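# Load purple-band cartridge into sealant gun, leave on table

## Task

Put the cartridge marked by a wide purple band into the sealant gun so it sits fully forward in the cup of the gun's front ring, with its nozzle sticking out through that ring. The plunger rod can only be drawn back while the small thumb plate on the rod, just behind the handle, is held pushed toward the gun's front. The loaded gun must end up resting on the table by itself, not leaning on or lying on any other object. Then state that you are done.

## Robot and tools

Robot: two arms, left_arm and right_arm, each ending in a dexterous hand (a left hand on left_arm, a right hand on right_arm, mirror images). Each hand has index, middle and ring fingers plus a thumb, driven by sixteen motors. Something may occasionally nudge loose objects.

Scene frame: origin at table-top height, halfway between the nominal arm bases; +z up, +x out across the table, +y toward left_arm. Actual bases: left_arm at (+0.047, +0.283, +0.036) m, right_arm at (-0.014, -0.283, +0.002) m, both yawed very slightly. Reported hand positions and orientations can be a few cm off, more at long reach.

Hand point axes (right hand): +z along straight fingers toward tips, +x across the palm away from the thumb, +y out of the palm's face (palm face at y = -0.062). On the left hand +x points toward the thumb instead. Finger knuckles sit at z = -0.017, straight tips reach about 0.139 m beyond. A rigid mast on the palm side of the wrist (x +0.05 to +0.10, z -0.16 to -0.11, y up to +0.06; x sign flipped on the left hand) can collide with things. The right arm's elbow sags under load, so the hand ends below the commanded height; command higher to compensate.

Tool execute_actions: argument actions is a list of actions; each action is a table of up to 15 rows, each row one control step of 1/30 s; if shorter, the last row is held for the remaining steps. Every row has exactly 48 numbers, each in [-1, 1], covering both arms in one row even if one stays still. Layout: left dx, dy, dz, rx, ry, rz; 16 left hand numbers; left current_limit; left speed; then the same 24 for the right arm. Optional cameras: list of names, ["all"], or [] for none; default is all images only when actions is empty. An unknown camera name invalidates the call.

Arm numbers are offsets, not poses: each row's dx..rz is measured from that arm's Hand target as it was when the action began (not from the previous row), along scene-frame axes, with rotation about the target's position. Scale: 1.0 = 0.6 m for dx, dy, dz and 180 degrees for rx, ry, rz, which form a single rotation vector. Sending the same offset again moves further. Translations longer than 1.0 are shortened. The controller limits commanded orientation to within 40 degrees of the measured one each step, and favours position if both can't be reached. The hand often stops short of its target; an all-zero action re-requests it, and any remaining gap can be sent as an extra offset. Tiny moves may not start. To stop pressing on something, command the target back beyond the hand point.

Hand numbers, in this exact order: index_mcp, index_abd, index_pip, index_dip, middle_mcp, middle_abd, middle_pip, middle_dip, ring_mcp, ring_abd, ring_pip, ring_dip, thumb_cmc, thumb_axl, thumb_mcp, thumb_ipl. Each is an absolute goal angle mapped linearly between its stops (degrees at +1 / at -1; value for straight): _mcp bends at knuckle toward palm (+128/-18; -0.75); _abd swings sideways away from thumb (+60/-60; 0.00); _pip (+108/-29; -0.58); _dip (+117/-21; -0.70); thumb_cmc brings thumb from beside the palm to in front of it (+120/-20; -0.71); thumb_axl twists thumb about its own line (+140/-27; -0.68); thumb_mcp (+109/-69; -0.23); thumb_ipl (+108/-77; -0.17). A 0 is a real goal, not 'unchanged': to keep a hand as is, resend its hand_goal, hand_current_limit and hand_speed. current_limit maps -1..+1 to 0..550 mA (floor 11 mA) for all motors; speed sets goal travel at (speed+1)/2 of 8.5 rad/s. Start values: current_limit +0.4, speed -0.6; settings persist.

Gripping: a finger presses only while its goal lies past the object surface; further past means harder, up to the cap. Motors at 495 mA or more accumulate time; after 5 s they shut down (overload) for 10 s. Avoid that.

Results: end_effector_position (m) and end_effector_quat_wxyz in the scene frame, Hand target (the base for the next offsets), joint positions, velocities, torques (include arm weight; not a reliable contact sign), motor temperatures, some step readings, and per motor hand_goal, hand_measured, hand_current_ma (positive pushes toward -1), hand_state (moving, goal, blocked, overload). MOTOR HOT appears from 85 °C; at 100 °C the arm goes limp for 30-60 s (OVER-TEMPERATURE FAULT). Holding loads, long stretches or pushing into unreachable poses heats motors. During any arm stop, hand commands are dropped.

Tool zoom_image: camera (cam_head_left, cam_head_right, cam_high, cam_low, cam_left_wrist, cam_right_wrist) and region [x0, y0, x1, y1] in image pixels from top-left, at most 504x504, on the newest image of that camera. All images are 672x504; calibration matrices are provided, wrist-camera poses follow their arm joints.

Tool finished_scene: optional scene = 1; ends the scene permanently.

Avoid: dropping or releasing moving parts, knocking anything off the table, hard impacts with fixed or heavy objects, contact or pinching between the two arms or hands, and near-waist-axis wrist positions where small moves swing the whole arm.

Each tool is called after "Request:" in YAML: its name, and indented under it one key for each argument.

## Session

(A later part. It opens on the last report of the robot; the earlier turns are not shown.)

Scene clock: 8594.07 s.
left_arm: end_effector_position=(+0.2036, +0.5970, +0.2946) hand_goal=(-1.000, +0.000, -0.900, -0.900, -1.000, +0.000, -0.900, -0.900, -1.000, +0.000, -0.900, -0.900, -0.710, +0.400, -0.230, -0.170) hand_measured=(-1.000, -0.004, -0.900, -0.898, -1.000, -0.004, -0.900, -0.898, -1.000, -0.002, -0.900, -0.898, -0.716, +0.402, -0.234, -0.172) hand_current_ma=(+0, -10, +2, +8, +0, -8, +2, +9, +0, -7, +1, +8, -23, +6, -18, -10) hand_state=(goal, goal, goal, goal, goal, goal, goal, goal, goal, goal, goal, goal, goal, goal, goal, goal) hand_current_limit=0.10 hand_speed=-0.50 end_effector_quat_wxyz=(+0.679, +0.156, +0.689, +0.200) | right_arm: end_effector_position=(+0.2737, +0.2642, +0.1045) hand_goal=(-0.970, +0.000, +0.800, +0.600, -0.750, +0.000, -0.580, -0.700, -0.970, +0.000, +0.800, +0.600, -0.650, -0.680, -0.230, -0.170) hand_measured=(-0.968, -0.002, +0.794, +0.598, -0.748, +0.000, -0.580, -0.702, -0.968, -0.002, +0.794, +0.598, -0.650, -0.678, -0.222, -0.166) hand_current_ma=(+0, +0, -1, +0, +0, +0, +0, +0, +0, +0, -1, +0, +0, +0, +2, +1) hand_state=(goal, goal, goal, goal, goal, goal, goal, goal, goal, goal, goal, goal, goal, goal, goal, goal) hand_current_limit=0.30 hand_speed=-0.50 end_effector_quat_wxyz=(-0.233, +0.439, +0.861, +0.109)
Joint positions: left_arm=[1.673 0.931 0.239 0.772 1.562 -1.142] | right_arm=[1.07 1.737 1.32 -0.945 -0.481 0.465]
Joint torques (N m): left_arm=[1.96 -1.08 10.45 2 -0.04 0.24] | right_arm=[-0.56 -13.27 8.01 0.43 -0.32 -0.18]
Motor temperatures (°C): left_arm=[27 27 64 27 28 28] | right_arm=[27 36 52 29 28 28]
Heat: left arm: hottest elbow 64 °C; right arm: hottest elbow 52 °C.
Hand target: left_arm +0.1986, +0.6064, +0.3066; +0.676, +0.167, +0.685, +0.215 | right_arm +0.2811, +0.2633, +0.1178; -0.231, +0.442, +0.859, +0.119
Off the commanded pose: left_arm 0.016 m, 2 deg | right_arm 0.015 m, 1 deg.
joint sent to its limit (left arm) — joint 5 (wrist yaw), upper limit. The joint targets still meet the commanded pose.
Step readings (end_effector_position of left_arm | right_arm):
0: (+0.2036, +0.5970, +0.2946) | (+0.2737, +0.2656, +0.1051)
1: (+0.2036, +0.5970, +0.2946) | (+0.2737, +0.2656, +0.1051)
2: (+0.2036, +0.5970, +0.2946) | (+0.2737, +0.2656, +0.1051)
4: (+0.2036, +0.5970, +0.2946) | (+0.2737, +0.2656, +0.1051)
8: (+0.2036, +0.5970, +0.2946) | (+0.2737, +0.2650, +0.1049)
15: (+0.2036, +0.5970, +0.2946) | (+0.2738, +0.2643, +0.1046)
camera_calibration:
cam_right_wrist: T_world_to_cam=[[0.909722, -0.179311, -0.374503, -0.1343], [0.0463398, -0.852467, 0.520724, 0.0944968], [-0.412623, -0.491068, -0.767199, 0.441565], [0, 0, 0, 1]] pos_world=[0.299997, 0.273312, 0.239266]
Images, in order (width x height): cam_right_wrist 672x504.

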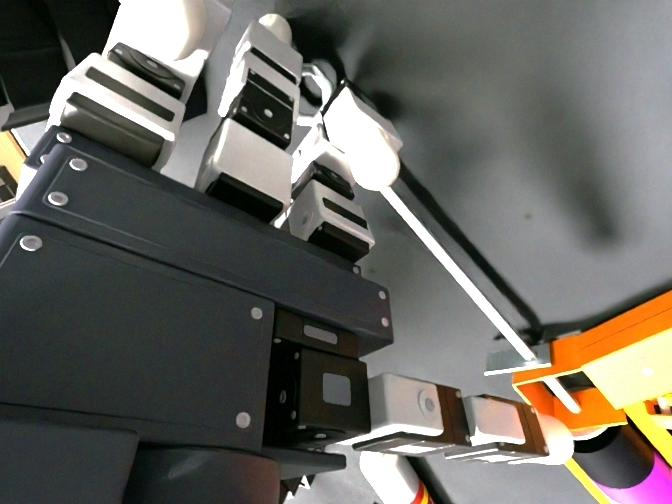

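Request:
execute_actions:
  actions:
    - [[0,0,0,0,0,0,-1,0,-0.9,-0.9,-1,0,-0.9,-0.9,-1,0,-0.9,-0.9,-0.71,0.4,-0.23,-0.17,0.1,-0.5,0.0,-0.0,0.012,0,0,0,-0.97,0,0.8,0.6,-0.75,0,-0.58,-0.7,-0.97,0,0.8,0.6,-0.65,-0.68,-0.23,-0.17,0.3,-0.5]]
  cameras: []

Scene clock: 8598.27 s.
left_arm: end_effector_position=(+0.2036, +0.5970, +0.2946) hand_goal=(-1.000, +0.000, -0.900, -0.900, -1.000, +0.000, -0.900, -0.900, -1.000, +0.000, -0.900, -0.900, -0.710, +0.400, -0.230, -0.170) hand_measured=(-1.000, -0.004, -0.900, -0.898, -1.000, -0.004, -0.900, -0.898, -1.000, -0.002, -0.900, -0.898, -0.716, +0.402, -0.234, -0.172) hand_current_ma=(+0, -10, +2, +8, +0, -8, +2, +9, +0, -7, +1, +8, -23, +6, -18, -10) hand_state=(goal, goal, goal, goal, goal, goal, goal, goal, goal, goal, goal, goal, goal, goal, goal, goal) hand_current_limit=0.10 hand_speed=-0.50 end_effector_quat_wxyz=(+0.679, +0.156, +0.689, +0.200) | right_arm: end_effector_position=(+0.2717, +0.2607, +0.1038) hand_goal=(-0.970, +0.000, +0.800, +0.600, -0.750, +0.000, -0.580, -0.700, -0.970, +0.000, +0.800, +0.600, -0.650, -0.680, -0.230, -0.170) hand_measured=(-0.968, -0.002, +0.794, +0.598, -0.748, +0.000, -0.580, -0.702, -0.968, -0.002, +0.794, +0.598, -0.650, -0.678, -0.222, -0.166) hand_current_ma=(+0, +0, -1, +0, +0, +0, +0, +0, +0, +0, -1, +0, +0, +0, +2, +1) hand_state=(goal, goal, goal, goal, goal, goal, goal, goal, goal, goal, goal, goal, goal, goal, goal, goal) hand_current_limit=0.30 hand_speed=-0.50 end_effector_quat_wxyz=(-0.234, +0.441, +0.861, +0.101)
Joint positions: left_arm=[1.673 0.931 0.239 0.772 1.562 -1.142] | right_arm=[1.07 1.735 1.32 -0.963 -0.481 0.465]
Joint torques (N m): left_arm=[2.08 -1.32 10.62 2.1 -0.03 0.26] | right_arm=[-0.56 -13.63 8.75 0.4 -0.32 -0.18]
Motor temperatures (°C): left_arm=[27 27 64 27 28 28] | right_arm=[27 36 52 29 28 28]
Heat: left arm: hottest elbow 64 °C; right arm: hottest elbow 52 °C.
Hand target: left_arm +0.1986, +0.6064, +0.3066; +0.676, +0.167, +0.685, +0.215 | right_arm +0.2811, +0.2633, +0.1250; -0.231, +0.442, +0.859, +0.119
Off the commanded pose: left_arm 0.016 m, 2 deg | right_arm 0.023 m, 2 deg.
joint sent to its limit (left arm) — joint 5 (wrist yaw), upper limit. The joint targets still meet the commanded pose.
Step readings (end_effector_position of left_arm | right_arm):
0: (+0.2036, +0.5970, +0.2946) | (+0.2737, +0.2642, +0.1045)
1: (+0.2036, +0.5970, +0.2946) | (+0.2737, +0.2642, +0.1045)
2: (+0.2036, +0.5970, +0.2946) | (+0.2735, +0.2639, +0.1043)
4: (+0.2036, +0.5970, +0.2946) | (+0.2729, +0.2628, +0.1037)
8: (+0.2036, +0.5970, +0.2946) | (+0.2720, +0.2612, +0.1030)
15: (+0.2036, +0.5970, +0.2946) | (+0.2717, +0.2607, +0.1037)
No camera images: "cameras" was empty.

Request:
execute_actions:
  actions:
    - [[0,0,0,0,0,0,-1,0,-0.9,-0.9,-1,0,-0.9,-0.9,-1,0,-0.9,-0.9,-0.71,0.4,-0.23,-0.17,0.1,-0.5,0.0,-0.0,0.006,0,0,0,-0.97,0,0.8,0.6,-0.75,0,-0.58,-0.7,-0.97,0,0.8,0.6,-0.65,-0.68,-0.23,-0.17,0.3,-0.5]]
  cameras: []

Scene clock: 8602.00 s.
left_arm: end_effector_position=(+0.2036, +0.5970, +0.2946) hand_goal=(-1.000, +0.000, -0.900, -0.900, -1.000, +0.000, -0.900, -0.900, -1.000, +0.000, -0.900, -0.900, -0.710, +0.400, -0.230, -0.170) hand_measured=(-1.000, -0.004, -0.900, -0.898, -1.000, -0.004, -0.900, -0.898, -1.000, -0.002, -0.900, -0.898, -0.716, +0.402, -0.234, -0.172) hand_current_ma=(+0, -10, +2, +8, +0, -8, +2, +9, +0, -7, +1, +8, -23, +6, -18, -10) hand_state=(goal, goal, goal, goal, goal, goal, goal, goal, goal, goal, goal, goal, goal, goal, goal, goal) hand_current_limit=0.10 hand_speed=-0.50 end_effector_quat_wxyz=(+0.679, +0.156, +0.689, +0.200) | right_arm: end_effector_position=(+0.2707, +0.2590, +0.1053) hand_goal=(-0.970, +0.000, +0.800, +0.600, -0.750, +0.000, -0.580, -0.700, -0.970, +0.000, +0.800, +0.600, -0.650, -0.680, -0.230, -0.170) hand_measured=(-0.968, -0.002, +0.794, +0.598, -0.748, +0.000, -0.580, -0.702, -0.968, -0.002, +0.794, +0.598, -0.650, -0.678, -0.222, -0.166) hand_current_ma=(+0, +0, -1, +0, +0, +0, +0, +0, +0, +0, -1, +0, +0, +0, +2, +1) hand_state=(goal, goal, goal, goal, goal, goal, goal, goal, goal, goal, goal, goal, goal, goal, goal, goal) hand_current_limit=0.30 hand_speed=-0.50 end_effector_quat_wxyz=(-0.234, +0.441, +0.861, +0.099)
Joint positions: left_arm=[1.673 0.931 0.239 0.772 1.562 -1.142] | right_arm=[1.07 1.731 1.32 -0.972 -0.481 0.465]
Joint torques (N m): left_arm=[2.26 -1.14 10.45 2.18 -0.05 0.25] | right_arm=[-0.56 -13.57 9.11 0.39 -0.32 -0.18]
Motor temperatures (°C): left_arm=[27 27 63 27 28 28] | right_arm=[27 36 53 29 28 28]
Heat: left arm: hottest elbow 63 °C; right arm: hottest elbow 53 °C.
Hand target: left_arm +0.1986, +0.6064, +0.3066; +0.676, +0.167, +0.685, +0.215 | right_arm +0.2811, +0.2633, +0.1287; -0.231, +0.442, +0.859, +0.119
Off the commanded pose: left_arm 0.016 m, 2 deg | right_arm 0.026 m, 2 deg.
joint sent to its limit (left arm) — joint 5 (wrist yaw), upper limit. The joint targets still meet the commanded pose.
Step readings (end_effector_position of left_arm | right_arm):
0: (+0.2036, +0.5970, +0.2946) | (+0.2717, +0.2607, +0.1038)
1: (+0.2036, +0.5970, +0.2946) | (+0.2717, +0.2607, +0.1038)
2: (+0.2036, +0.5970, +0.2946) | (+0.2716, +0.2605, +0.1038)
4: (+0.2036, +0.5970, +0.2946) | (+0.2713, +0.2600, +0.1037)
8: (+0.2036, +0.5970, +0.2946) | (+0.2708, +0.2592, +0.1044)
15: (+0.2036, +0.5970, +0.2946) | (+0.2707, +0.2590, +0.1053)
No camera images: "cameras" was empty.

Request:
execute_actions:
  actions:
    - [[0,0,0,0,0,0,-1,0,-0.9,-0.9,-1,0,-0.9,-0.9,-1,0,-0.9,-0.9,-0.71,0.4,-0.23,-0.17,0.1,-0.5,0.0,-0.0,0.006,0,0,0,-0.97,0,0.8,0.6,-0.75,0,-0.58,-0.7,-0.97,0,0.8,0.6,-0.65,-0.68,-0.23,-0.17,0.3,-0.5]]
  cameras: []

Scene clock: 8607.87 s.
left_arm: end_effector_position=(+0.2036, +0.5970, +0.2946) hand_goal=(-1.000, +0.000, -0.900, -0.900, -1.000, +0.000, -0.900, -0.900, -1.000, +0.000, -0.900, -0.900, -0.710, +0.400, -0.230, -0.170) hand_measured=(-1.000, -0.004, -0.900, -0.898, -1.000, -0.004, -0.900, -0.898, -1.000, -0.002, -0.900, -0.898, -0.716, +0.402, -0.234, -0.172) hand_current_ma=(+0, -10, +2, +8, +0, -8, +2, +9, +0, -7, +1, +8, -23, +6, -18, -10) hand_state=(goal, goal, goal, goal, goal, goal, goal, goal, goal, goal, goal, goal, goal, goal, goal, goal) hand_current_limit=0.10 hand_speed=-0.50 end_effector_quat_wxyz=(+0.679, +0.156, +0.689, +0.200) | right_arm: end_effector_position=(+0.2696, +0.2572, +0.1066) hand_goal=(-0.970, +0.000, +0.800, +0.600, -0.750, +0.000, -0.580, -0.700, -0.970, +0.000, +0.800, +0.600, -0.650, -0.680, -0.230, -0.170) hand_measured=(-0.968, -0.002, +0.794, +0.598, -0.748, +0.000, -0.580, -0.702, -0.968, -0.002, +0.794, +0.598, -0.650, -0.678, -0.222, -0.166) hand_current_ma=(+0, +0, -1, +0, +0, +0, +0, +0, +0, +0, -1, +0, +0, +0, +2, +1) hand_state=(goal, goal, goal, goal, goal, goal, goal, goal, goal, goal, goal, goal, goal, goal, goal, goal) hand_current_limit=0.30 hand_speed=-0.50 end_effector_quat_wxyz=(-0.234, +0.442, +0.861, +0.097)
Joint positions: left_arm=[1.673 0.931 0.239 0.772 1.562 -1.142] | right_arm=[1.07 1.727 1.32 -0.981 -0.481 0.465]
Joint torques (N m): left_arm=[1.85 -1.67 10.56 2.22 -0.03 0.24] | right_arm=[-0.5 -13.51 9.51 0.39 -0.32 -0.18]
Motor temperatures (°C): left_arm=[27 27 63 27 28 28] | right_arm=[27 36 53 29 28 28]
Heat: left arm: hottest elbow 63 °C; right arm: hottest elbow 53 °C.
Hand target: left_arm +0.1986, +0.6064, +0.3066; +0.676, +0.167, +0.685, +0.215 | right_arm +0.2811, +0.2633, +0.1323; -0.231, +0.442, +0.859, +0.119
Off the commanded pose: left_arm 0.016 m, 2 deg | right_arm 0.029 m, 3 deg.
joint sent to its limit (left arm) — joint 5 (wrist yaw), upper limit. The joint targets still meet the commanded pose.
Step readings (end_effector_position of left_arm | right_arm):
0: (+0.2036, +0.5970, +0.2946) | (+0.2707, +0.2590, +0.1053)
1: (+0.2036, +0.5970, +0.2946) | (+0.2707, +0.2590, +0.1053)
2: (+0.2036, +0.5970, +0.2946) | (+0.2706, +0.2588, +0.1052)
4: (+0.2036, +0.5970, +0.2946) | (+0.2703, +0.2583, +0.1052)
8: (+0.2036, +0.5970, +0.2946) | (+0.2698, +0.2574, +0.1056)
15: (+0.2036, +0.5970, +0.2946) | (+0.2697, +0.2572, +0.1066)
No camera images: "cameras" was empty.

Request:
execute_actions:
  actions:
    - [[0,0,0,0,0,0,-1,0,-0.9,-0.9,-1,0,-0.9,-0.9,-1,0,-0.9,-0.9,-0.71,0.4,-0.23,-0.17,0.1,-0.5,0.0,-0.0,0.008,0,0,0,-0.97,0,0.8,0.6,-0.75,0,-0.58,-0.7,-0.97,0,0.8,0.6,-0.65,-0.68,-0.23,-0.17,0.3,-0.5]]
  cameras: ["cam_right_wrist"]

Request:
zoom_image:
  camera: "cam_right_wrist"
  region: [200, 0, 400, 200]

Scene clock: 8614.13 s.
left_arm: end_effector_position=(+0.2036, +0.5970, +0.2946) hand_goal=(-1.000, +0.000, -0.900, -0.900, -1.000, +0.000, -0.900, -0.900, -1.000, +0.000, -0.900, -0.900, -0.710, +0.400, -0.230, -0.170) hand_measured=(-1.000, -0.004, -0.900, -0.898, -1.000, -0.004, -0.900, -0.898, -1.000, -0.002, -0.900, -0.898, -0.716, +0.402, -0.234, -0.172) hand_current_ma=(+0, -10, +2, +8, +0, -8, +2, +9, +0, -7, +1, +8, -23, +6, -18, -10) hand_state=(goal, goal, goal, goal, goal, goal, goal, goal, goal, goal, goal, goal, goal, goal, goal, goal) hand_current_limit=0.10 hand_speed=-0.50 end_effector_quat_wxyz=(+0.679, +0.156, +0.689, +0.200) | right_arm: end_effector_position=(+0.2683, +0.2549, +0.1084) hand_goal=(-0.970, +0.000, +0.800, +0.600, -0.750, +0.000, -0.580, -0.700, -0.970, +0.000, +0.800, +0.600, -0.650, -0.680, -0.230, -0.170) hand_measured=(-0.968, -0.002, +0.794, +0.598, -0.748, +0.000, -0.580, -0.702, -0.968, -0.002, +0.794, +0.598, -0.650, -0.678, -0.222, -0.166) hand_current_ma=(+0, +0, -1, +0, +0, +0, +0, +0, +0, +0, -1, +0, +0, +0, +2, +1) hand_state=(goal, goal, goal, goal, goal, goal, goal, goal, goal, goal, goal, goal, goal, goal, goal, goal) hand_current_limit=0.30 hand_speed=-0.50 end_effector_quat_wxyz=(-0.234, +0.443, +0.860, +0.094)
Joint positions: left_arm=[1.673 0.931 0.239 0.772 1.562 -1.142] | right_arm=[1.07 1.721 1.32 -0.992 -0.481 0.465]
Joint torques (N m): left_arm=[2.2 -1.73 10.54 1.99 -0.05 0.25] | right_arm=[-0.56 -13.45 10.04 0.38 -0.32 -0.17]
Motor temperatures (°C): left_arm=[27 27 63 27 28 28] | right_arm=[27 37 54 29 28 28]
Heat: left arm: hottest elbow 63 °C; right arm: hottest elbow 54 °C.
Hand target: left_arm +0.1986, +0.6064, +0.3066; +0.676, +0.167, +0.685, +0.215 | right_arm +0.2811, +0.2633, +0.1371; -0.231, +0.442, +0.859, +0.119
Off the commanded pose: left_arm 0.016 m, 2 deg | right_arm 0.032 m, 3 deg.
joint sent to its limit (left arm) — joint 5 (wrist yaw), upper limit. The joint targets still meet the commanded pose.
Step readings (end_effector_position of left_arm | right_arm):
0: (+0.2036, +0.5970, +0.2946) | (+0.2696, +0.2572, +0.1066)
1: (+0.2036, +0.5970, +0.2946) | (+0.2696, +0.2572, +0.1066)
2: (+0.2036, +0.5970, +0.2946) | (+0.2695, +0.2570, +0.1065)
4: (+0.2036, +0.5970, +0.2946) | (+0.2691, +0.2563, +0.1063)
8: (+0.2036, +0.5970, +0.2946) | (+0.2685, +0.2553, +0.1073)
15: (+0.2036, +0.5970, +0.2946) | (+0.2683, +0.2549, +0.1084)
camera_calibration:
cam_right_wrist: T_world_to_cam=[[0.903708, -0.189614, -0.383873, -0.12434], [0.0546865, -0.838123, 0.542733, 0.0765822], [-0.424643, -0.511465, -0.747049, 0.444072], [0, 0, 0, 1]] pos_world=[0.296752, 0.267736, 0.242449]
Images, in order (width x height): cam_right_wrist 672x504.

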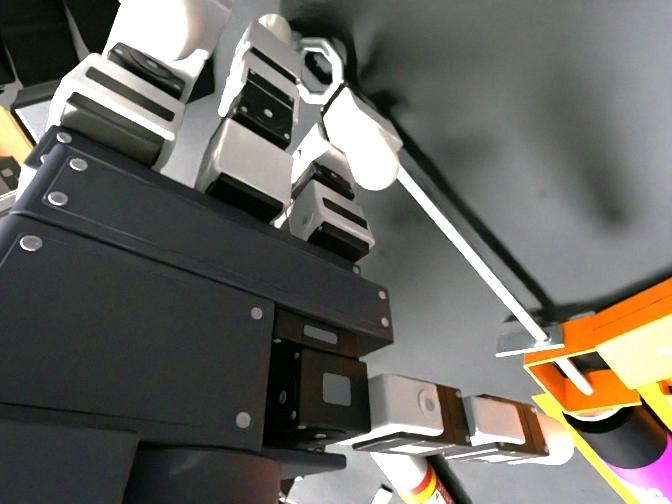

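Scaled by 2.520 from the camera's 672x504 image, which has a finer 960x720 frame.

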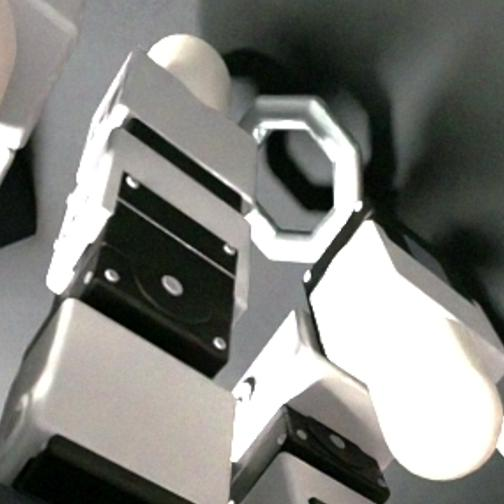

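Request:
execute_actions:
  actions:
    - [[0,0,0,0,0,0,-1,0,-0.9,-0.9,-1,0,-0.9,-0.9,-1,0,-0.9,-0.9,-0.71,0.4,-0.23,-0.17,0.1,-0.5,0.005,0.003,0.01,0,0,0,-0.97,0,0.8,0.6,-0.75,0,-0.58,-0.7,-0.97,0,0.8,0.6,-0.65,-0.68,-0.23,-0.17,0.3,-0.5]]
  cameras: ["cam_right_wrist"]

Request:
zoom_image:
  camera: "cam_right_wrist"
  region: [200, 0, 400, 200]

Scene clock: 8623.03 s.
left_arm: end_effector_position=(+0.2036, +0.5970, +0.2946) hand_goal=(-1.000, +0.000, -0.900, -0.900, -1.000, +0.000, -0.900, -0.900, -1.000, +0.000, -0.900, -0.900, -0.710, +0.400, -0.230, -0.170) hand_measured=(-1.000, -0.004, -0.900, -0.898, -1.000, -0.004, -0.900, -0.898, -1.000, -0.002, -0.900, -0.898, -0.716, +0.402, -0.234, -0.172) hand_current_ma=(+0, -10, +2, +8, +0, -8, +2, +9, +0, -7, +1, +8, -23, +6, -18, -10) hand_state=(goal, goal, goal, goal, goal, goal, goal, goal, goal, goal, goal, goal, goal, goal, goal, goal) hand_current_limit=0.10 hand_speed=-0.50 end_effector_quat_wxyz=(+0.679, +0.156, +0.689, +0.200) | right_arm: end_effector_position=(+0.2703, +0.2547, +0.1127) hand_goal=(-0.970, +0.000, +0.800, +0.600, -0.750, +0.000, -0.580, -0.700, -0.970, +0.000, +0.800, +0.600, -0.650, -0.680, -0.230, -0.170) hand_measured=(-0.968, -0.002, +0.794, +0.598, -0.748, +0.000, -0.580, -0.702, -0.968, -0.002, +0.794, +0.598, -0.650, -0.678, -0.222, -0.166) hand_current_ma=(+0, +0, -1, +0, +0, +0, +0, +0, +0, +0, -1, +0, +0, +0, +2, +1) hand_state=(goal, goal, goal, goal, goal, goal, goal, goal, goal, goal, goal, goal, goal, goal, goal, goal) hand_current_limit=0.30 hand_speed=-0.50 end_effector_quat_wxyz=(-0.234, +0.445, +0.860, +0.091)
Joint positions: left_arm=[1.673 0.931 0.239 0.772 1.562 -1.142] | right_arm=[1.067 1.721 1.334 -1.011 -0.481 0.465]
Joint torques (N m): left_arm=[2.08 -1.55 10.48 2.1 -0.04 0.27] | right_arm=[-0.56 -13.27 10.47 0.34 -0.34 -0.21]
Motor temperatures (°C): left_arm=[27 27 63 27 28 28] | right_arm=[27 37 55 28 28 28]
Heat: left arm: hottest elbow 63 °C; right arm: hottest elbow 55 °C.
Hand target: left_arm +0.1986, +0.6064, +0.3066; +0.676, +0.167, +0.685, +0.215 | right_arm +0.2840, +0.2651, +0.1429; -0.231, +0.442, +0.859, +0.119
Off the commanded pose: left_arm 0.016 m, 2 deg | right_arm 0.035 m, 3 deg.
joint sent to its limit (left arm) — joint 5 (wrist yaw), upper limit. The joint targets still meet the commanded pose.
Step readings (end_effector_position of left_arm | right_arm):
0: (+0.2036, +0.5970, +0.2946) | (+0.2683, +0.2549, +0.1084)
1: (+0.2036, +0.5970, +0.2946) | (+0.2683, +0.2548, +0.1084)
2: (+0.2036, +0.5970, +0.2946) | (+0.2683, +0.2544, +0.1082)
4: (+0.2036, +0.5970, +0.2946) | (+0.2683, +0.2536, +0.1084)
8: (+0.2036, +0.5970, +0.2946) | (+0.2696, +0.2539, +0.1108)
15: (+0.2036, +0.5970, +0.2946) | (+0.2704, +0.2548, +0.1128)
camera_calibration:
cam_right_wrist: T_world_to_cam=[[0.902084, -0.194169, -0.385413, -0.122791], [0.0535688, -0.835781, 0.546444, 0.0732594], [-0.428223, -0.513584, -0.743543, 0.449071], [0, 0, 0, 1]] pos_world=[0.299146, 0.268022, 0.246546]
Images, in order (width x height): cam_right_wrist 672x504.

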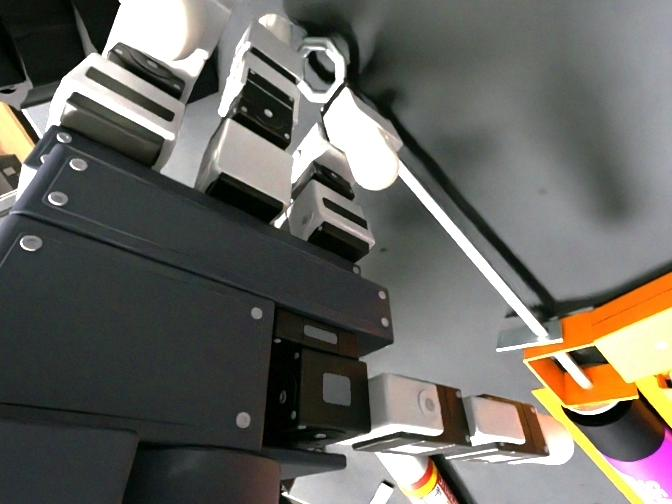

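Scaled by 2.520 from the camera's 672x504 image, which has a finer 960x720 frame.

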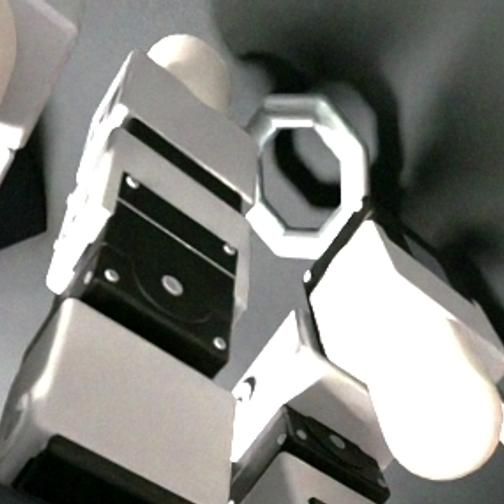

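Request:
execute_actions:
  actions:
    - [[0,0,0,0,0,0,-1,0,-0.9,-0.9,-1,0,-0.9,-0.9,-1,0,-0.9,-0.9,-0.71,0.4,-0.23,-0.17,0.1,-0.5,0.0163,0.0116,0.0,0,0,0,-0.97,0,0.8,0.6,-0.75,0,-0.58,-0.7,-0.97,0,0.8,0.6,-0.65,-0.68,-0.23,-0.17,0.3,-0.5]]
  cameras: ["cam_right_wrist"]

Request:
zoom_image:
  camera: "cam_right_wrist"
  region: [200, 0, 400, 200]

Scene clock: 8646.03 s.
left_arm: end_effector_position=(+0.2036, +0.5970, +0.2946) hand_goal=(-1.000, +0.000, -0.900, -0.900, -1.000, +0.000, -0.900, -0.900, -1.000, +0.000, -0.900, -0.900, -0.710, +0.400, -0.230, -0.170) hand_measured=(-1.000, -0.004, -0.900, -0.898, -1.000, -0.004, -0.900, -0.898, -1.000, -0.002, -0.900, -0.898, -0.716, +0.402, -0.234, -0.172) hand_current_ma=(+0, -10, +2, +8, +0, -8, +2, +9, +0, -7, +1, +8, -23, +6, -18, -10) hand_state=(goal, goal, goal, goal, goal, goal, goal, goal, goal, goal, goal, goal, goal, goal, goal, goal) hand_current_limit=0.10 hand_speed=-0.50 end_effector_quat_wxyz=(+0.679, +0.156, +0.689, +0.200) | right_arm: end_effector_position=(+0.2822, +0.2615, +0.1298) hand_goal=(-0.970, +0.000, +0.800, +0.600, -0.750, +0.000, -0.580, -0.700, -0.970, +0.000, +0.800, +0.600, -0.650, -0.680, -0.230, -0.170) hand_measured=(-0.968, -0.002, +0.794, +0.598, -0.748, +0.000, -0.580, -0.702, -0.968, -0.002, +0.794, +0.598, -0.650, -0.678, -0.222, -0.166) hand_current_ma=(+0, +0, -1, +0, +0, +0, +0, +0, +0, +0, -1, +0, +0, +0, +2, +1) hand_state=(goal, goal, goal, goal, goal, goal, goal, goal, goal, goal, goal, goal, goal, goal, goal, goal) hand_current_limit=0.30 hand_speed=-0.50 end_effector_quat_wxyz=(-0.233, +0.446, +0.858, +0.105)
Joint positions: left_arm=[1.673 0.931 0.239 0.772 1.562 -1.142] | right_arm=[1.055 1.721 1.374 -1.026 -0.481 0.464]
Joint torques (N m): left_arm=[1.73 -1.55 10.54 2.13 -0.04 0.25] | right_arm=[-0.62 -11.28 10.52 0.42 -0.41 -0.31]
Motor temperatures (°C): left_arm=[27 27 62 27 28 28] | right_arm=[27 37 53 28 28 28]
Heat: left arm: hottest elbow 62 °C; right arm: hottest elbow 53 °C.
Hand target: left_arm +0.1986, +0.6064, +0.3066; +0.676, +0.167, +0.685, +0.215 | right_arm +0.2938, +0.2720, +0.1430; -0.231, +0.442, +0.859, +0.119
Off the commanded pose: left_arm 0.016 m, 2 deg | right_arm 0.020 m, 2 deg.
joint sent to its limit (left arm) — joint 5 (wrist yaw), upper limit. The joint targets still meet the commanded pose.
Step readings (end_effector_position of left_arm | right_arm):
0: (+0.2036, +0.5970, +0.2946) | (+0.2703, +0.2546, +0.1126)
1: (+0.2036, +0.5970, +0.2946) | (+0.2703, +0.2547, +0.1128)
2: (+0.2036, +0.5970, +0.2946) | (+0.2709, +0.2548, +0.1135)
4: (+0.2036, +0.5970, +0.2946) | (+0.2723, +0.2553, +0.1158)
8: (+0.2036, +0.5970, +0.2946) | (+0.2784, +0.2601, +0.1253)
15: (+0.2036, +0.5970, +0.2946) | (+0.2813, +0.2623, +0.1300)
camera_calibration:
cam_right_wrist: T_world_to_cam=[[0.90503, -0.195419, -0.3778, -0.127078], [0.0374625, -0.84814, 0.528447, 0.0789665], [-0.423695, -0.492413, -0.760271, 0.465754], [0, 0, 0, 1]] pos_world=[0.309389, 0.271485, 0.264359]
Images, in order (width x height): cam_right_wrist 672x504.

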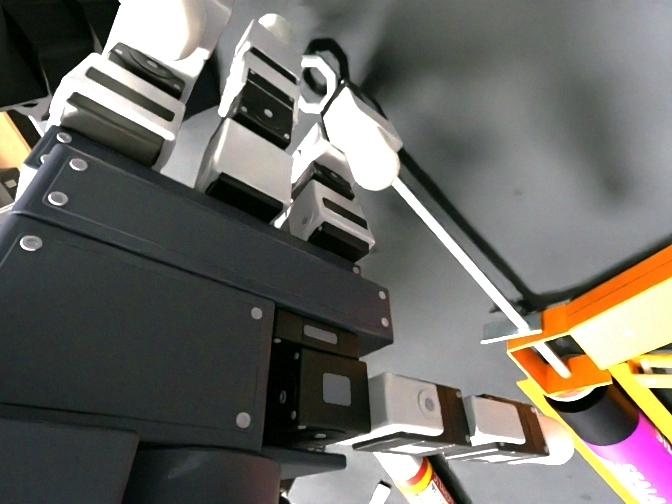

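Scaled by 2.520 from the camera's 672x504 image, which has a finer 960x720 frame.

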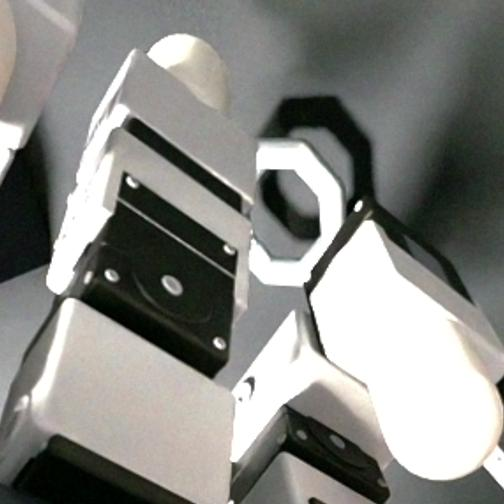

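Request:
execute_actions:
  actions:
    - [[0,0,0,0,0,0,-1,0,-0.9,-0.9,-1,0,-0.9,-0.9,-1,0,-0.9,-0.9,-0.71,0.4,-0.23,-0.17,0.1,-0.5,0.0,0.0,-0.028,0,0,0,-0.97,0,0.8,0.6,-0.75,0,-0.58,-0.7,-0.97,0,0.8,0.6,-0.65,-0.68,-0.23,-0.17,0.3,-0.5]]
  cameras: []

Scene clock: 8653.80 s.
left_arm: end_effector_position=(+0.2036, +0.5970, +0.2946) hand_goal=(-1.000, +0.000, -0.900, -0.900, -1.000, +0.000, -0.900, -0.900, -1.000, +0.000, -0.900, -0.900, -0.710, +0.400, -0.230, -0.170) hand_measured=(-1.000, -0.004, -0.900, -0.898, -1.000, -0.004, -0.900, -0.898, -1.000, -0.002, -0.900, -0.898, -0.716, +0.402, -0.234, -0.172) hand_current_ma=(+0, -10, +2, +8, +0, -8, +2, +9, +0, -7, +1, +8, -23, +6, -18, -10) hand_state=(goal, goal, goal, goal, goal, goal, goal, goal, goal, goal, goal, goal, goal, goal, goal, goal) hand_current_limit=0.10 hand_speed=-0.50 end_effector_quat_wxyz=(+0.679, +0.156, +0.689, +0.200) | right_arm: end_effector_position=(+0.2848, +0.2657, +0.1261) hand_goal=(-0.970, +0.000, +0.800, +0.600, -0.750, +0.000, -0.580, -0.700, -0.970, +0.000, +0.800, +0.600, -0.650, -0.680, -0.230, -0.170) hand_measured=(-0.968, -0.002, +0.794, +0.598, -0.748, +0.000, -0.580, -0.702, -0.968, -0.002, +0.794, +0.598, -0.650, -0.678, -0.222, -0.166) hand_current_ma=(+0, +0, -1, +0, +0, +0, +0, +0, +0, +0, -1, +0, +0, +0, +2, +1) hand_state=(goal, goal, goal, goal, goal, goal, goal, goal, goal, goal, goal, goal, goal, goal, goal, goal) hand_current_limit=0.30 hand_speed=-0.50 end_effector_quat_wxyz=(-0.233, +0.445, +0.858, +0.110)
Joint positions: left_arm=[1.673 0.931 0.239 0.772 1.562 -1.142] | right_arm=[1.055 1.732 1.374 -1.005 -0.481 0.464]
Joint torques (N m): left_arm=[1.9 -1.49 10.55 2.15 -0.05 0.24] | right_arm=[-0.44 -10.99 8.68 1.17 -0.42 -0.31]
Motor temperatures (°C): left_arm=[27 27 62 27 28 28] | right_arm=[27 37 53 28 28 28]
Heat: left arm: hottest elbow 62 °C; right arm: hottest elbow 53 °C.
Hand target: left_arm +0.1986, +0.6064, +0.3066; +0.676, +0.167, +0.685, +0.215 | right_arm +0.2938, +0.2720, +0.1260; -0.231, +0.442, +0.859, +0.118
Off the commanded pose: left_arm 0.016 m, 2 deg | right_arm 0.011 m, 1 deg.
joint sent to its limit (left arm) — joint 5 (wrist yaw), upper limit. The joint targets still meet the commanded pose.
Step readings (end_effector_position of left_arm | right_arm):
0: (+0.2036, +0.5970, +0.2946) | (+0.2822, +0.2615, +0.1298)
1: (+0.2036, +0.5970, +0.2946) | (+0.2822, +0.2615, +0.1298)
2: (+0.2036, +0.5970, +0.2946) | (+0.2822, +0.2615, +0.1298)
4: (+0.2036, +0.5970, +0.2946) | (+0.2826, +0.2621, +0.1300)
8: (+0.2036, +0.5970, +0.2946) | (+0.2841, +0.2646, +0.1289)
15: (+0.2036, +0.5970, +0.2946) | (+0.2847, +0.2656, +0.1260)
No camera images: "cameras" was empty.

Request:
execute_actions:
  actions:
    - [[0,0,0,0,0,0,-1,0,-0.9,-0.9,-1,0,-0.9,-0.9,-1,0,-0.9,-0.9,-0.71,0.4,-0.23,-0.17,0.1,-0.5,-0.008,-0.006,-0.018,0,0,0,-0.97,0,0.8,0.6,-0.75,0,-0.58,-0.7,-0.97,0,0.8,0.6,-0.65,-0.68,-0.23,-0.17,0.3,-0.5]]
  cameras: []

Scene clock: 8660.57 s.
left_arm: end_effector_position=(+0.2036, +0.5970, +0.2946) hand_goal=(-1.000, +0.000, -0.900, -0.900, -1.000, +0.000, -0.900, -0.900, -1.000, +0.000, -0.900, -0.900, -0.710, +0.400, -0.230, -0.170) hand_measured=(-1.000, -0.004, -0.900, -0.898, -1.000, -0.004, -0.900, -0.898, -1.000, -0.002, -0.900, -0.898, -0.716, +0.402, -0.234, -0.172) hand_current_ma=(+0, -10, +2, +8, +0, -8, +2, +9, +0, -7, +1, +8, -23, +6, -18, -10) hand_state=(goal, goal, goal, goal, goal, goal, goal, goal, goal, goal, goal, goal, goal, goal, goal, goal) hand_current_limit=0.10 hand_speed=-0.50 end_effector_quat_wxyz=(+0.679, +0.156, +0.689, +0.200) | right_arm: end_effector_position=(+0.2850, +0.2661, +0.1206) hand_goal=(-0.970, +0.000, +0.800, +0.600, -0.750, +0.000, -0.580, -0.700, -0.970, +0.000, +0.800, +0.600, -0.650, -0.680, -0.230, -0.170) hand_measured=(-0.968, -0.002, +0.794, +0.598, -0.748, +0.000, -0.580, -0.702, -0.968, -0.002, +0.794, +0.598, -0.650, -0.678, -0.222, -0.166) hand_current_ma=(+0, +0, -1, +0, +0, +0, +0, +0, +0, +0, -1, +0, +0, +0, +2, +1) hand_state=(goal, goal, goal, goal, goal, goal, goal, goal, goal, goal, goal, goal, goal, goal, goal, goal) hand_current_limit=0.30 hand_speed=-0.50 end_effector_quat_wxyz=(-0.232, +0.443, +0.858, +0.117)
Joint positions: left_arm=[1.673 0.931 0.239 0.772 1.562 -1.142] | right_arm=[1.055 1.732 1.354 -0.971 -0.481 0.464]
Joint torques (N m): left_arm=[2.14 -1.96 10.29 2.25 -0.04 0.25] | right_arm=[-0.03 -11.22 7.54 1.2 -0.39 -0.27]
Motor temperatures (°C): left_arm=[27 27 62 27 28 28] | right_arm=[27 37 53 29 28 28]
Heat: left arm: hottest elbow 62 °C; right arm: hottest elbow 53 °C.
Hand target: left_arm +0.1986, +0.6064, +0.3066; +0.676, +0.167, +0.685, +0.215 | right_arm +0.2891, +0.2685, +0.1153; -0.231, +0.442, +0.859, +0.119
Off the commanded pose: left_arm 0.016 m, 2 deg | right_arm 0.007 m, 0 deg.
joint sent to its limit (left arm) — joint 5 (wrist yaw), upper limit. The joint targets still meet the commanded pose.
Step readings (end_effector_position of left_arm | right_arm):
0: (+0.2036, +0.5970, +0.2946) | (+0.2848, +0.2657, +0.1261)
1: (+0.2036, +0.5970, +0.2946) | (+0.2848, +0.2658, +0.1261)
2: (+0.2036, +0.5970, +0.2946) | (+0.2851, +0.2663, +0.1264)
4: (+0.2036, +0.5970, +0.2946) | (+0.2859, +0.2676, +0.1264)
8: (+0.2036, +0.5970, +0.2946) | (+0.2857, +0.2672, +0.1231)
15: (+0.2036, +0.5970, +0.2946) | (+0.2849, +0.2659, +0.1205)
No camera images: "cameras" was empty.

Request:
execute_actions:
  actions:
    - [[0,0,0,0,0,0,-1,0,-0.9,-0.9,-1,0,-0.9,-0.9,-1,0,-0.9,-0.9,-0.71,0.4,-0.23,-0.17,0.1,-0.5,-0.0062,-0.0248,-0.003,0,0,0,-0.97,0,0.8,0.6,-0.75,0,-0.58,-0.7,-0.97,0,0.8,0.6,-0.65,-0.68,-0.23,-0.17,0.3,-0.5]]
  cameras: ["cam_right_wrist"]

Request:
zoom_image:
  camera: "cam_right_wrist"
  region: [200, 0, 400, 200]

Scene clock: 8670.03 s.
left_arm: end_effector_position=(+0.2036, +0.5970, +0.2946) hand_goal=(-1.000, +0.000, -0.900, -0.900, -1.000, +0.000, -0.900, -0.900, -1.000, +0.000, -0.900, -0.900, -0.710, +0.400, -0.230, -0.170) hand_measured=(-1.000, -0.004, -0.900, -0.898, -1.000, -0.004, -0.900, -0.898, -1.000, -0.002, -0.900, -0.898, -0.716, +0.402, -0.234, -0.172) hand_current_ma=(+0, -10, +2, +8, +0, -8, +2, +9, +0, -7, +1, +8, -23, +6, -18, -10) hand_state=(goal, goal, goal, goal, goal, goal, goal, goal, goal, goal, goal, goal, goal, goal, goal, goal) hand_current_limit=0.10 hand_speed=-0.50 end_effector_quat_wxyz=(+0.679, +0.156, +0.689, +0.200) | right_arm: end_effector_position=(+0.2787, +0.2540, +0.1018) hand_goal=(-0.970, +0.000, +0.800, +0.600, -0.750, +0.000, -0.580, -0.700, -0.970, +0.000, +0.800, +0.600, -0.650, -0.680, -0.230, -0.170) hand_measured=(-0.968, -0.002, +0.794, +0.598, -0.744, +0.010, -0.578, -0.700, -0.968, -0.002, +0.794, +0.598, -0.650, -0.678, -0.222, -0.166) hand_current_ma=(+0, +0, -1, +0, +1, +2, +0, +0, +0, +0, -1, +0, +0, +0, +2, +1) hand_state=(goal, goal, goal, goal, goal, goal, goal, goal, goal, goal, goal, goal, goal, goal, goal, goal) hand_current_limit=0.30 hand_speed=-0.50 end_effector_quat_wxyz=(-0.234, +0.445, +0.858, +0.104)
Joint positions: left_arm=[1.673 0.931 0.239 0.772 1.562 -1.142] | right_arm=[1.053 1.731 1.308 -0.956 -0.484 0.459]
Joint torques (N m): left_arm=[2.02 -1.61 10.43 2.03 -0.04 0.23] | right_arm=[-0.56 -13.51 7.1 1.02 -0.35 -0.31]
Motor temperatures (°C): left_arm=[27 27 62 27 28 28] | right_arm=[27 37 53 29 28 28]
Heat: left arm: hottest elbow 62 °C; right arm: hottest elbow 53 °C.
Hand target: left_arm +0.1986, +0.6064, +0.3066; +0.676, +0.167, +0.685, +0.215 | right_arm +0.2853, +0.2535, +0.1134; -0.231, +0.442, +0.859, +0.118
Off the commanded pose: left_arm 0.016 m, 2 deg | right_arm 0.013 m, 2 deg.
joint sent to its limit (left arm) — joint 5 (wrist yaw), upper limit. The joint targets still meet the commanded pose.
Step readings (end_effector_position of left_arm | right_arm):
0: (+0.2036, +0.5970, +0.2946) | (+0.2850, +0.2661, +0.1206)
1: (+0.2036, +0.5970, +0.2946) | (+0.2850, +0.2660, +0.1205)
2: (+0.2036, +0.5970, +0.2946) | (+0.2847, +0.2655, +0.1193)
4: (+0.2036, +0.5970, +0.2946) | (+0.2833, +0.2634, +0.1154)
8: (+0.2036, +0.5970, +0.2946) | (+0.2786, +0.2547, +0.1028)
15: (+0.2036, +0.5970, +0.2946) | (+0.2787, +0.2540, +0.1017)
camera_calibration:
cam_right_wrist: T_world_to_cam=[[0.904486, -0.193671, -0.379994, -0.136103], [0.0409737, -0.847376, 0.529409, 0.0863718], [-0.42453, -0.494413, -0.758505, 0.439817], [0, 0, 0, 1]] pos_world=[0.30628, 0.264281, 0.236158]
Images, in order (width x height): cam_right_wrist 672x504.

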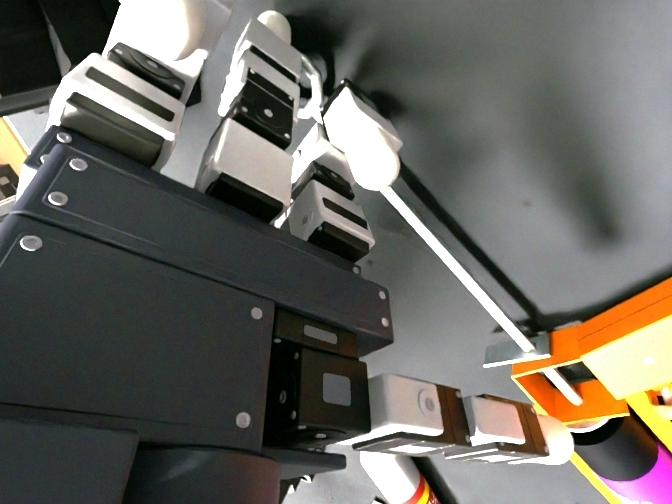

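Scaled by 2.520 from the camera's 672x504 image, which has a finer 960x720 frame.

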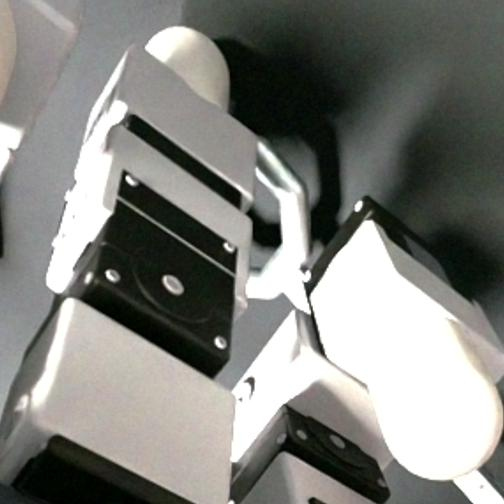

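Request:
execute_actions:
  actions:
    - [[0,0,0,0,0,0,-1,0,-0.9,-0.9,-1,0,-0.9,-0.9,-1,0,-0.9,-0.9,-0.71,0.4,-0.23,-0.17,0.1,-0.5,0.0097,-0.0135,0.008,0,0,0,-0.97,0,0.8,0.6,-0.75,0,-0.58,-0.7,-0.97,0,0.8,0.6,-0.65,-0.68,-0.23,-0.17,0.3,-0.5]]
  cameras: ["cam_right_wrist","cam_high"]

Request:
zoom_image:
  camera: "cam_high"
  region: [225, 225, 325, 375]

Scene clock: 8679.73 s.
left_arm: end_effector_position=(+0.2036, +0.5970, +0.2946) hand_goal=(-1.000, +0.000, -0.900, -0.900, -1.000, +0.000, -0.900, -0.900, -1.000, +0.000, -0.900, -0.900, -0.710, +0.400, -0.230, -0.170) hand_measured=(-1.000, -0.004, -0.900, -0.898, -1.000, -0.004, -0.900, -0.898, -1.000, -0.002, -0.900, -0.898, -0.716, +0.402, -0.234, -0.172) hand_current_ma=(+0, -10, +2, +8, +0, -8, +2, +9, +0, -7, +1, +8, -23, +6, -18, -10) hand_state=(goal, goal, goal, goal, goal, goal, goal, goal, goal, goal, goal, goal, goal, goal, goal, goal) hand_current_limit=0.10 hand_speed=-0.50 end_effector_quat_wxyz=(+0.679, +0.156, +0.689, +0.200) | right_arm: end_effector_position=(+0.2873, +0.2495, +0.1084) hand_goal=(-0.970, +0.000, +0.800, +0.600, -0.750, +0.000, -0.580, -0.700, -0.970, +0.000, +0.800, +0.600, -0.650, -0.680, -0.230, -0.170) hand_measured=(-0.968, -0.002, +0.794, +0.598, -0.742, +0.010, -0.578, -0.700, -0.968, -0.002, +0.794, +0.598, -0.650, -0.678, -0.222, -0.166) hand_current_ma=(+0, +0, -1, +0, +2, +2, +0, +0, +0, +0, -1, +0, +0, +0, +2, +1) hand_state=(goal, goal, goal, goal, goal, goal, goal, goal, goal, goal, goal, goal, goal, goal, goal, goal) hand_current_limit=0.30 hand_speed=-0.50 end_effector_quat_wxyz=(-0.233, +0.443, +0.858, +0.113)
Joint positions: left_arm=[1.673 0.931 0.239 0.772 1.562 -1.142] | right_arm=[1.035 1.719 1.305 -0.956 -0.486 0.439]
Joint torques (N m): left_arm=[2.26 -1.32 10.47 2.02 -0.04 0.26] | right_arm=[-0.38 -13.22 7.2 0.32 -0.42 -0.31]
Motor temperatures (°C): left_arm=[27 27 62 27 28 28] | right_arm=[27 37 53 29 28 28]
Heat: left arm: hottest elbow 62 °C; right arm: hottest elbow 53 °C.
Hand target: left_arm +0.1986, +0.6064, +0.3066; +0.676, +0.167, +0.685, +0.215 | right_arm +0.2911, +0.2454, +0.1182; -0.231, +0.442, +0.859, +0.118
Off the commanded pose: left_arm 0.016 m, 2 deg | right_arm 0.011 m, 1 deg.
joint sent to its limit (left arm) — joint 5 (wrist yaw), upper limit. The joint targets still meet the commanded pose.
Step readings (end_effector_position of left_arm | right_arm):
0: (+0.2036, +0.5970, +0.2946) | (+0.2787, +0.2541, +0.1018)
1: (+0.2036, +0.5970, +0.2946) | (+0.2787, +0.2541, +0.1018)
2: (+0.2036, +0.5970, +0.2946) | (+0.2789, +0.2541, +0.1021)
4: (+0.2036, +0.5970, +0.2946) | (+0.2794, +0.2538, +0.1028)
8: (+0.2036, +0.5970, +0.2946) | (+0.2826, +0.2519, +0.1060)
15: (+0.2036, +0.5970, +0.2946) | (+0.2873, +0.2494, +0.1084)
camera_calibration:
cam_right_wrist: T_world_to_cam=[[0.908262, -0.188994, -0.373285, -0.145142], [0.0346001, -0.855185, 0.517167, 0.0837468], [-0.416969, -0.482638, -0.770193, 0.442433], [0, 0, 0, 1]] pos_world=[0.31341, 0.257723, 0.243268]
Images, in order (width x height): cam_high 672x504, cam_right_wrist 672x504.

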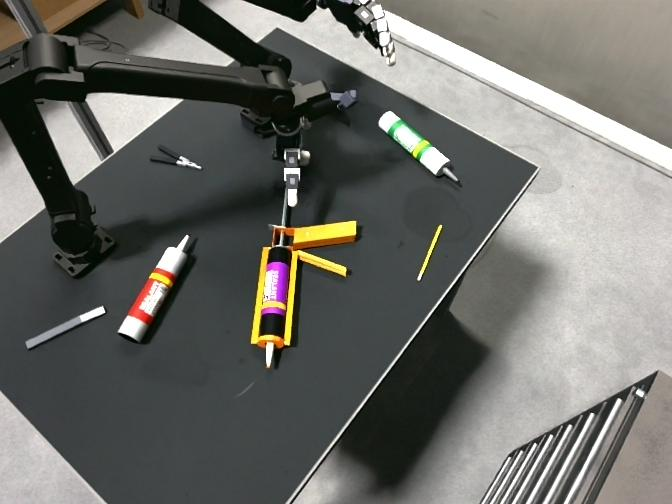

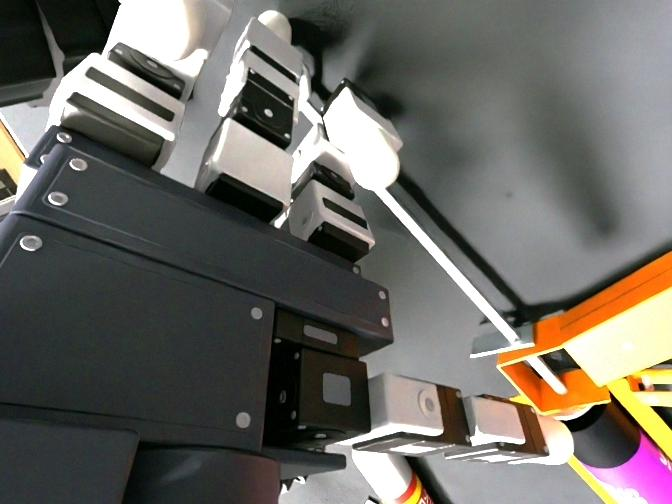

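Scaled by 3.360 from the camera's 672x504 image, which has a finer 960x720 frame.

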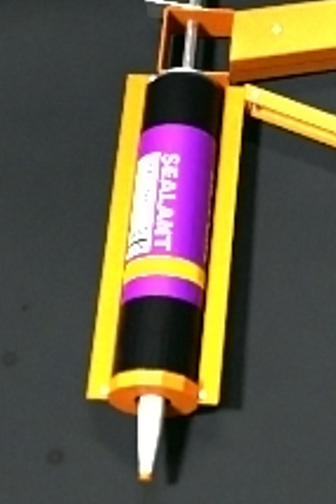

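Request:
zoom_image:
  camera: "cam_right_wrist"
  region: [220, 0, 340, 150]

Request:
zoom_image:
  camera: "cam_right_wrist"
  region: [440, 300, 672, 504]

Scaled by 3.360 from the camera's 672x504 image, which has a finer 960x720 frame.

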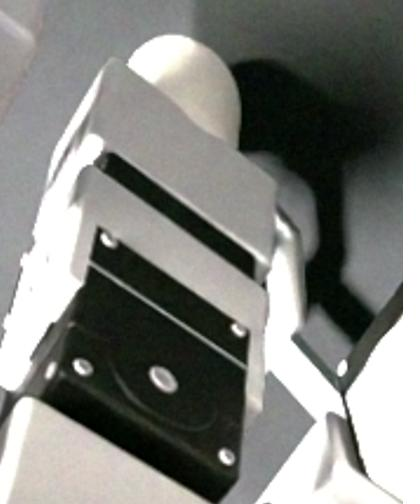

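Scaled by 2.172 from the camera's 672x504 image, which has a finer 960x720 frame.

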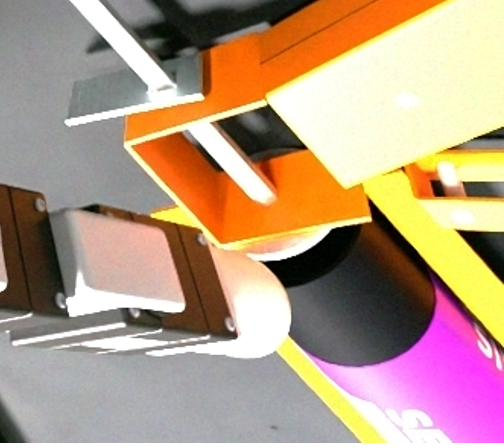

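Request:
execute_actions:
  actions:
    - [[0,0,0,0,0,0,-1,0,-0.9,-0.9,-1,0,-0.9,-0.9,-1,0,-0.9,-0.9,-0.71,0.4,-0.23,-0.17,0.1,-0.5,0.0048,-0.0068,0.003,0,0,0,-0.97,0,0.8,0.6,-0.75,0,-0.58,-0.7,-0.97,0,0.8,0.6,-0.65,-0.68,-0.23,-0.17,0.4,-0.5]]
  cameras: ["cam_right_wrist","cam_high"]

Request:
zoom_image:
  camera: "cam_high"
  region: [225, 225, 325, 375]

Request:
zoom_image:
  camera: "cam_right_wrist"
  region: [220, 0, 340, 150]

Request:
zoom_image:
  camera: "cam_right_wrist"
  region: [440, 300, 672, 504]

Scene clock: 8701.43 s.
left_arm: end_effector_position=(+0.2036, +0.5970, +0.2946) hand_goal=(-1.000, +0.000, -0.900, -0.900, -1.000, +0.000, -0.900, -0.900, -1.000, +0.000, -0.900, -0.900, -0.710, +0.400, -0.230, -0.170) hand_measured=(-1.000, -0.004, -0.900, -0.898, -1.000, -0.004, -0.900, -0.898, -1.000, -0.002, -0.900, -0.898, -0.716, +0.402, -0.234, -0.172) hand_current_ma=(+0, -10, +2, +8, +0, -8, +2, +9, +0, -7, +1, +8, -23, +6, -18, -10) hand_state=(goal, goal, goal, goal, goal, goal, goal, goal, goal, goal, goal, goal, goal, goal, goal, goal) hand_current_limit=0.10 hand_speed=-0.50 end_effector_quat_wxyz=(+0.679, +0.156, +0.689, +0.200) | right_arm: end_effector_position=(+0.2895, +0.2472, +0.1108) hand_goal=(-0.970, +0.000, +0.800, +0.600, -0.750, +0.000, -0.580, -0.700, -0.970, +0.000, +0.800, +0.600, -0.650, -0.680, -0.230, -0.170) hand_measured=(-0.968, -0.002, +0.794, +0.598, -0.740, +0.010, -0.576, -0.700, -0.968, -0.002, +0.794, +0.598, -0.650, -0.678, -0.222, -0.166) hand_current_ma=(+0, +0, -1, +0, +3, +2, +0, +0, +0, +0, -1, +0, +0, +0, +2, +1) hand_state=(goal, goal, goal, goal, goal, goal, goal, goal, goal, goal, goal, goal, goal, goal, goal, goal) hand_current_limit=0.40 hand_speed=-0.50 end_effector_quat_wxyz=(-0.232, +0.442, +0.859, +0.114)
Joint positions: left_arm=[1.673 0.931 0.239 0.772 1.562 -1.142] | right_arm=[1.028 1.714 1.305 -0.962 -0.487 0.429]
Joint torques (N m): left_arm=[2.02 -1.61 10.5 2.02 -0.06 0.25] | right_arm=[-0.73 -13.27 7.06 0.24 -0.45 -0.32]
Motor temperatures (°C): left_arm=[27 27 62 27 28 28] | right_arm=[27 37 51 28 28 28]
Heat: left arm: hottest elbow 62 °C; right arm: hottest elbow 51 °C.
Hand target: left_arm +0.1986, +0.6064, +0.3066; +0.676, +0.167, +0.685, +0.215 | right_arm +0.2939, +0.2414, +0.1200; -0.231, +0.442, +0.859, +0.118
Off the commanded pose: left_arm 0.016 m, 2 deg | right_arm 0.012 m, 1 deg.
joint sent to its limit (left arm) — joint 5 (wrist yaw), upper limit. The joint targets still meet the commanded pose.
Step readings (end_effector_position of left_arm | right_arm):
0: (+0.2036, +0.5970, +0.2946) | (+0.2872, +0.2496, +0.1085)
1: (+0.2036, +0.5970, +0.2946) | (+0.2872, +0.2496, +0.1085)
2: (+0.2036, +0.5970, +0.2946) | (+0.2876, +0.2493, +0.1084)
4: (+0.2036, +0.5970, +0.2946) | (+0.2886, +0.2485, +0.1088)
8: (+0.2036, +0.5970, +0.2946) | (+0.2888, +0.2480, +0.1096)
15: (+0.2036, +0.5970, +0.2946) | (+0.2895, +0.2472, +0.1108)
camera_calibration:
cam_right_wrist: T_world_to_cam=[[0.909719, -0.185368, -0.37155, -0.148221], [0.0360083, -0.856228, 0.515341, 0.0805257], [-0.41366, -0.482195, -0.772252, 0.4433], [0, 0, 0, 1]] pos_world=[0.315315, 0.25523, 0.24577]
Images, in order (width x height): cam_high 672x504, cam_right_wrist 672x504.

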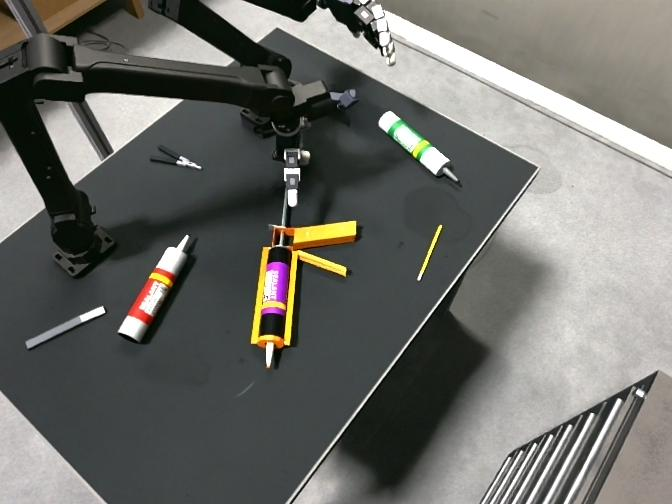

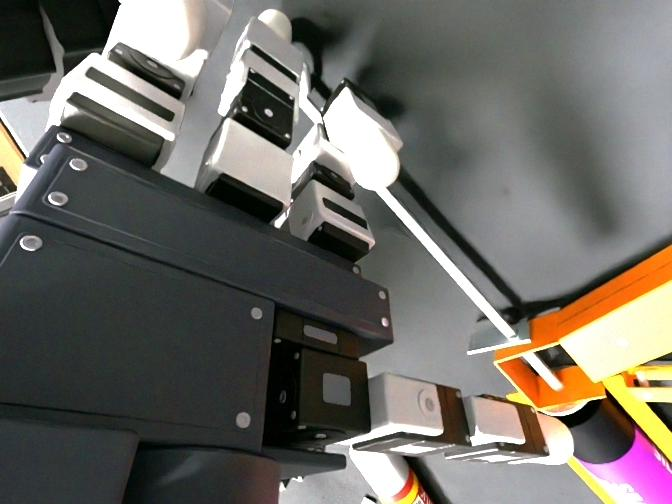

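Scaled by 3.360 from the camera's 672x504 image, which has a finer 960x720 frame.

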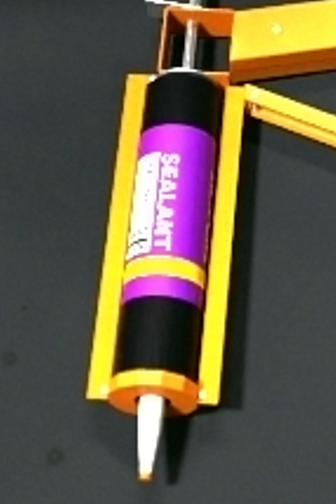

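Scaled by 3.360 from the camera's 672x504 image, which has a finer 960x720 frame.

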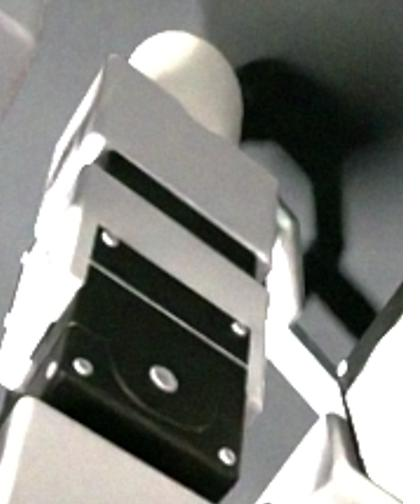

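Scaled by 2.172 from the camera's 672x504 image, which has a finer 960x720 frame.

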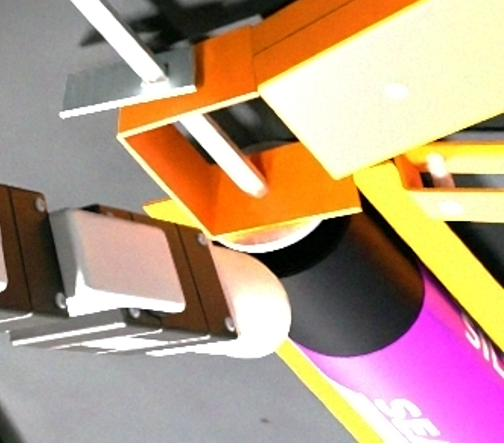

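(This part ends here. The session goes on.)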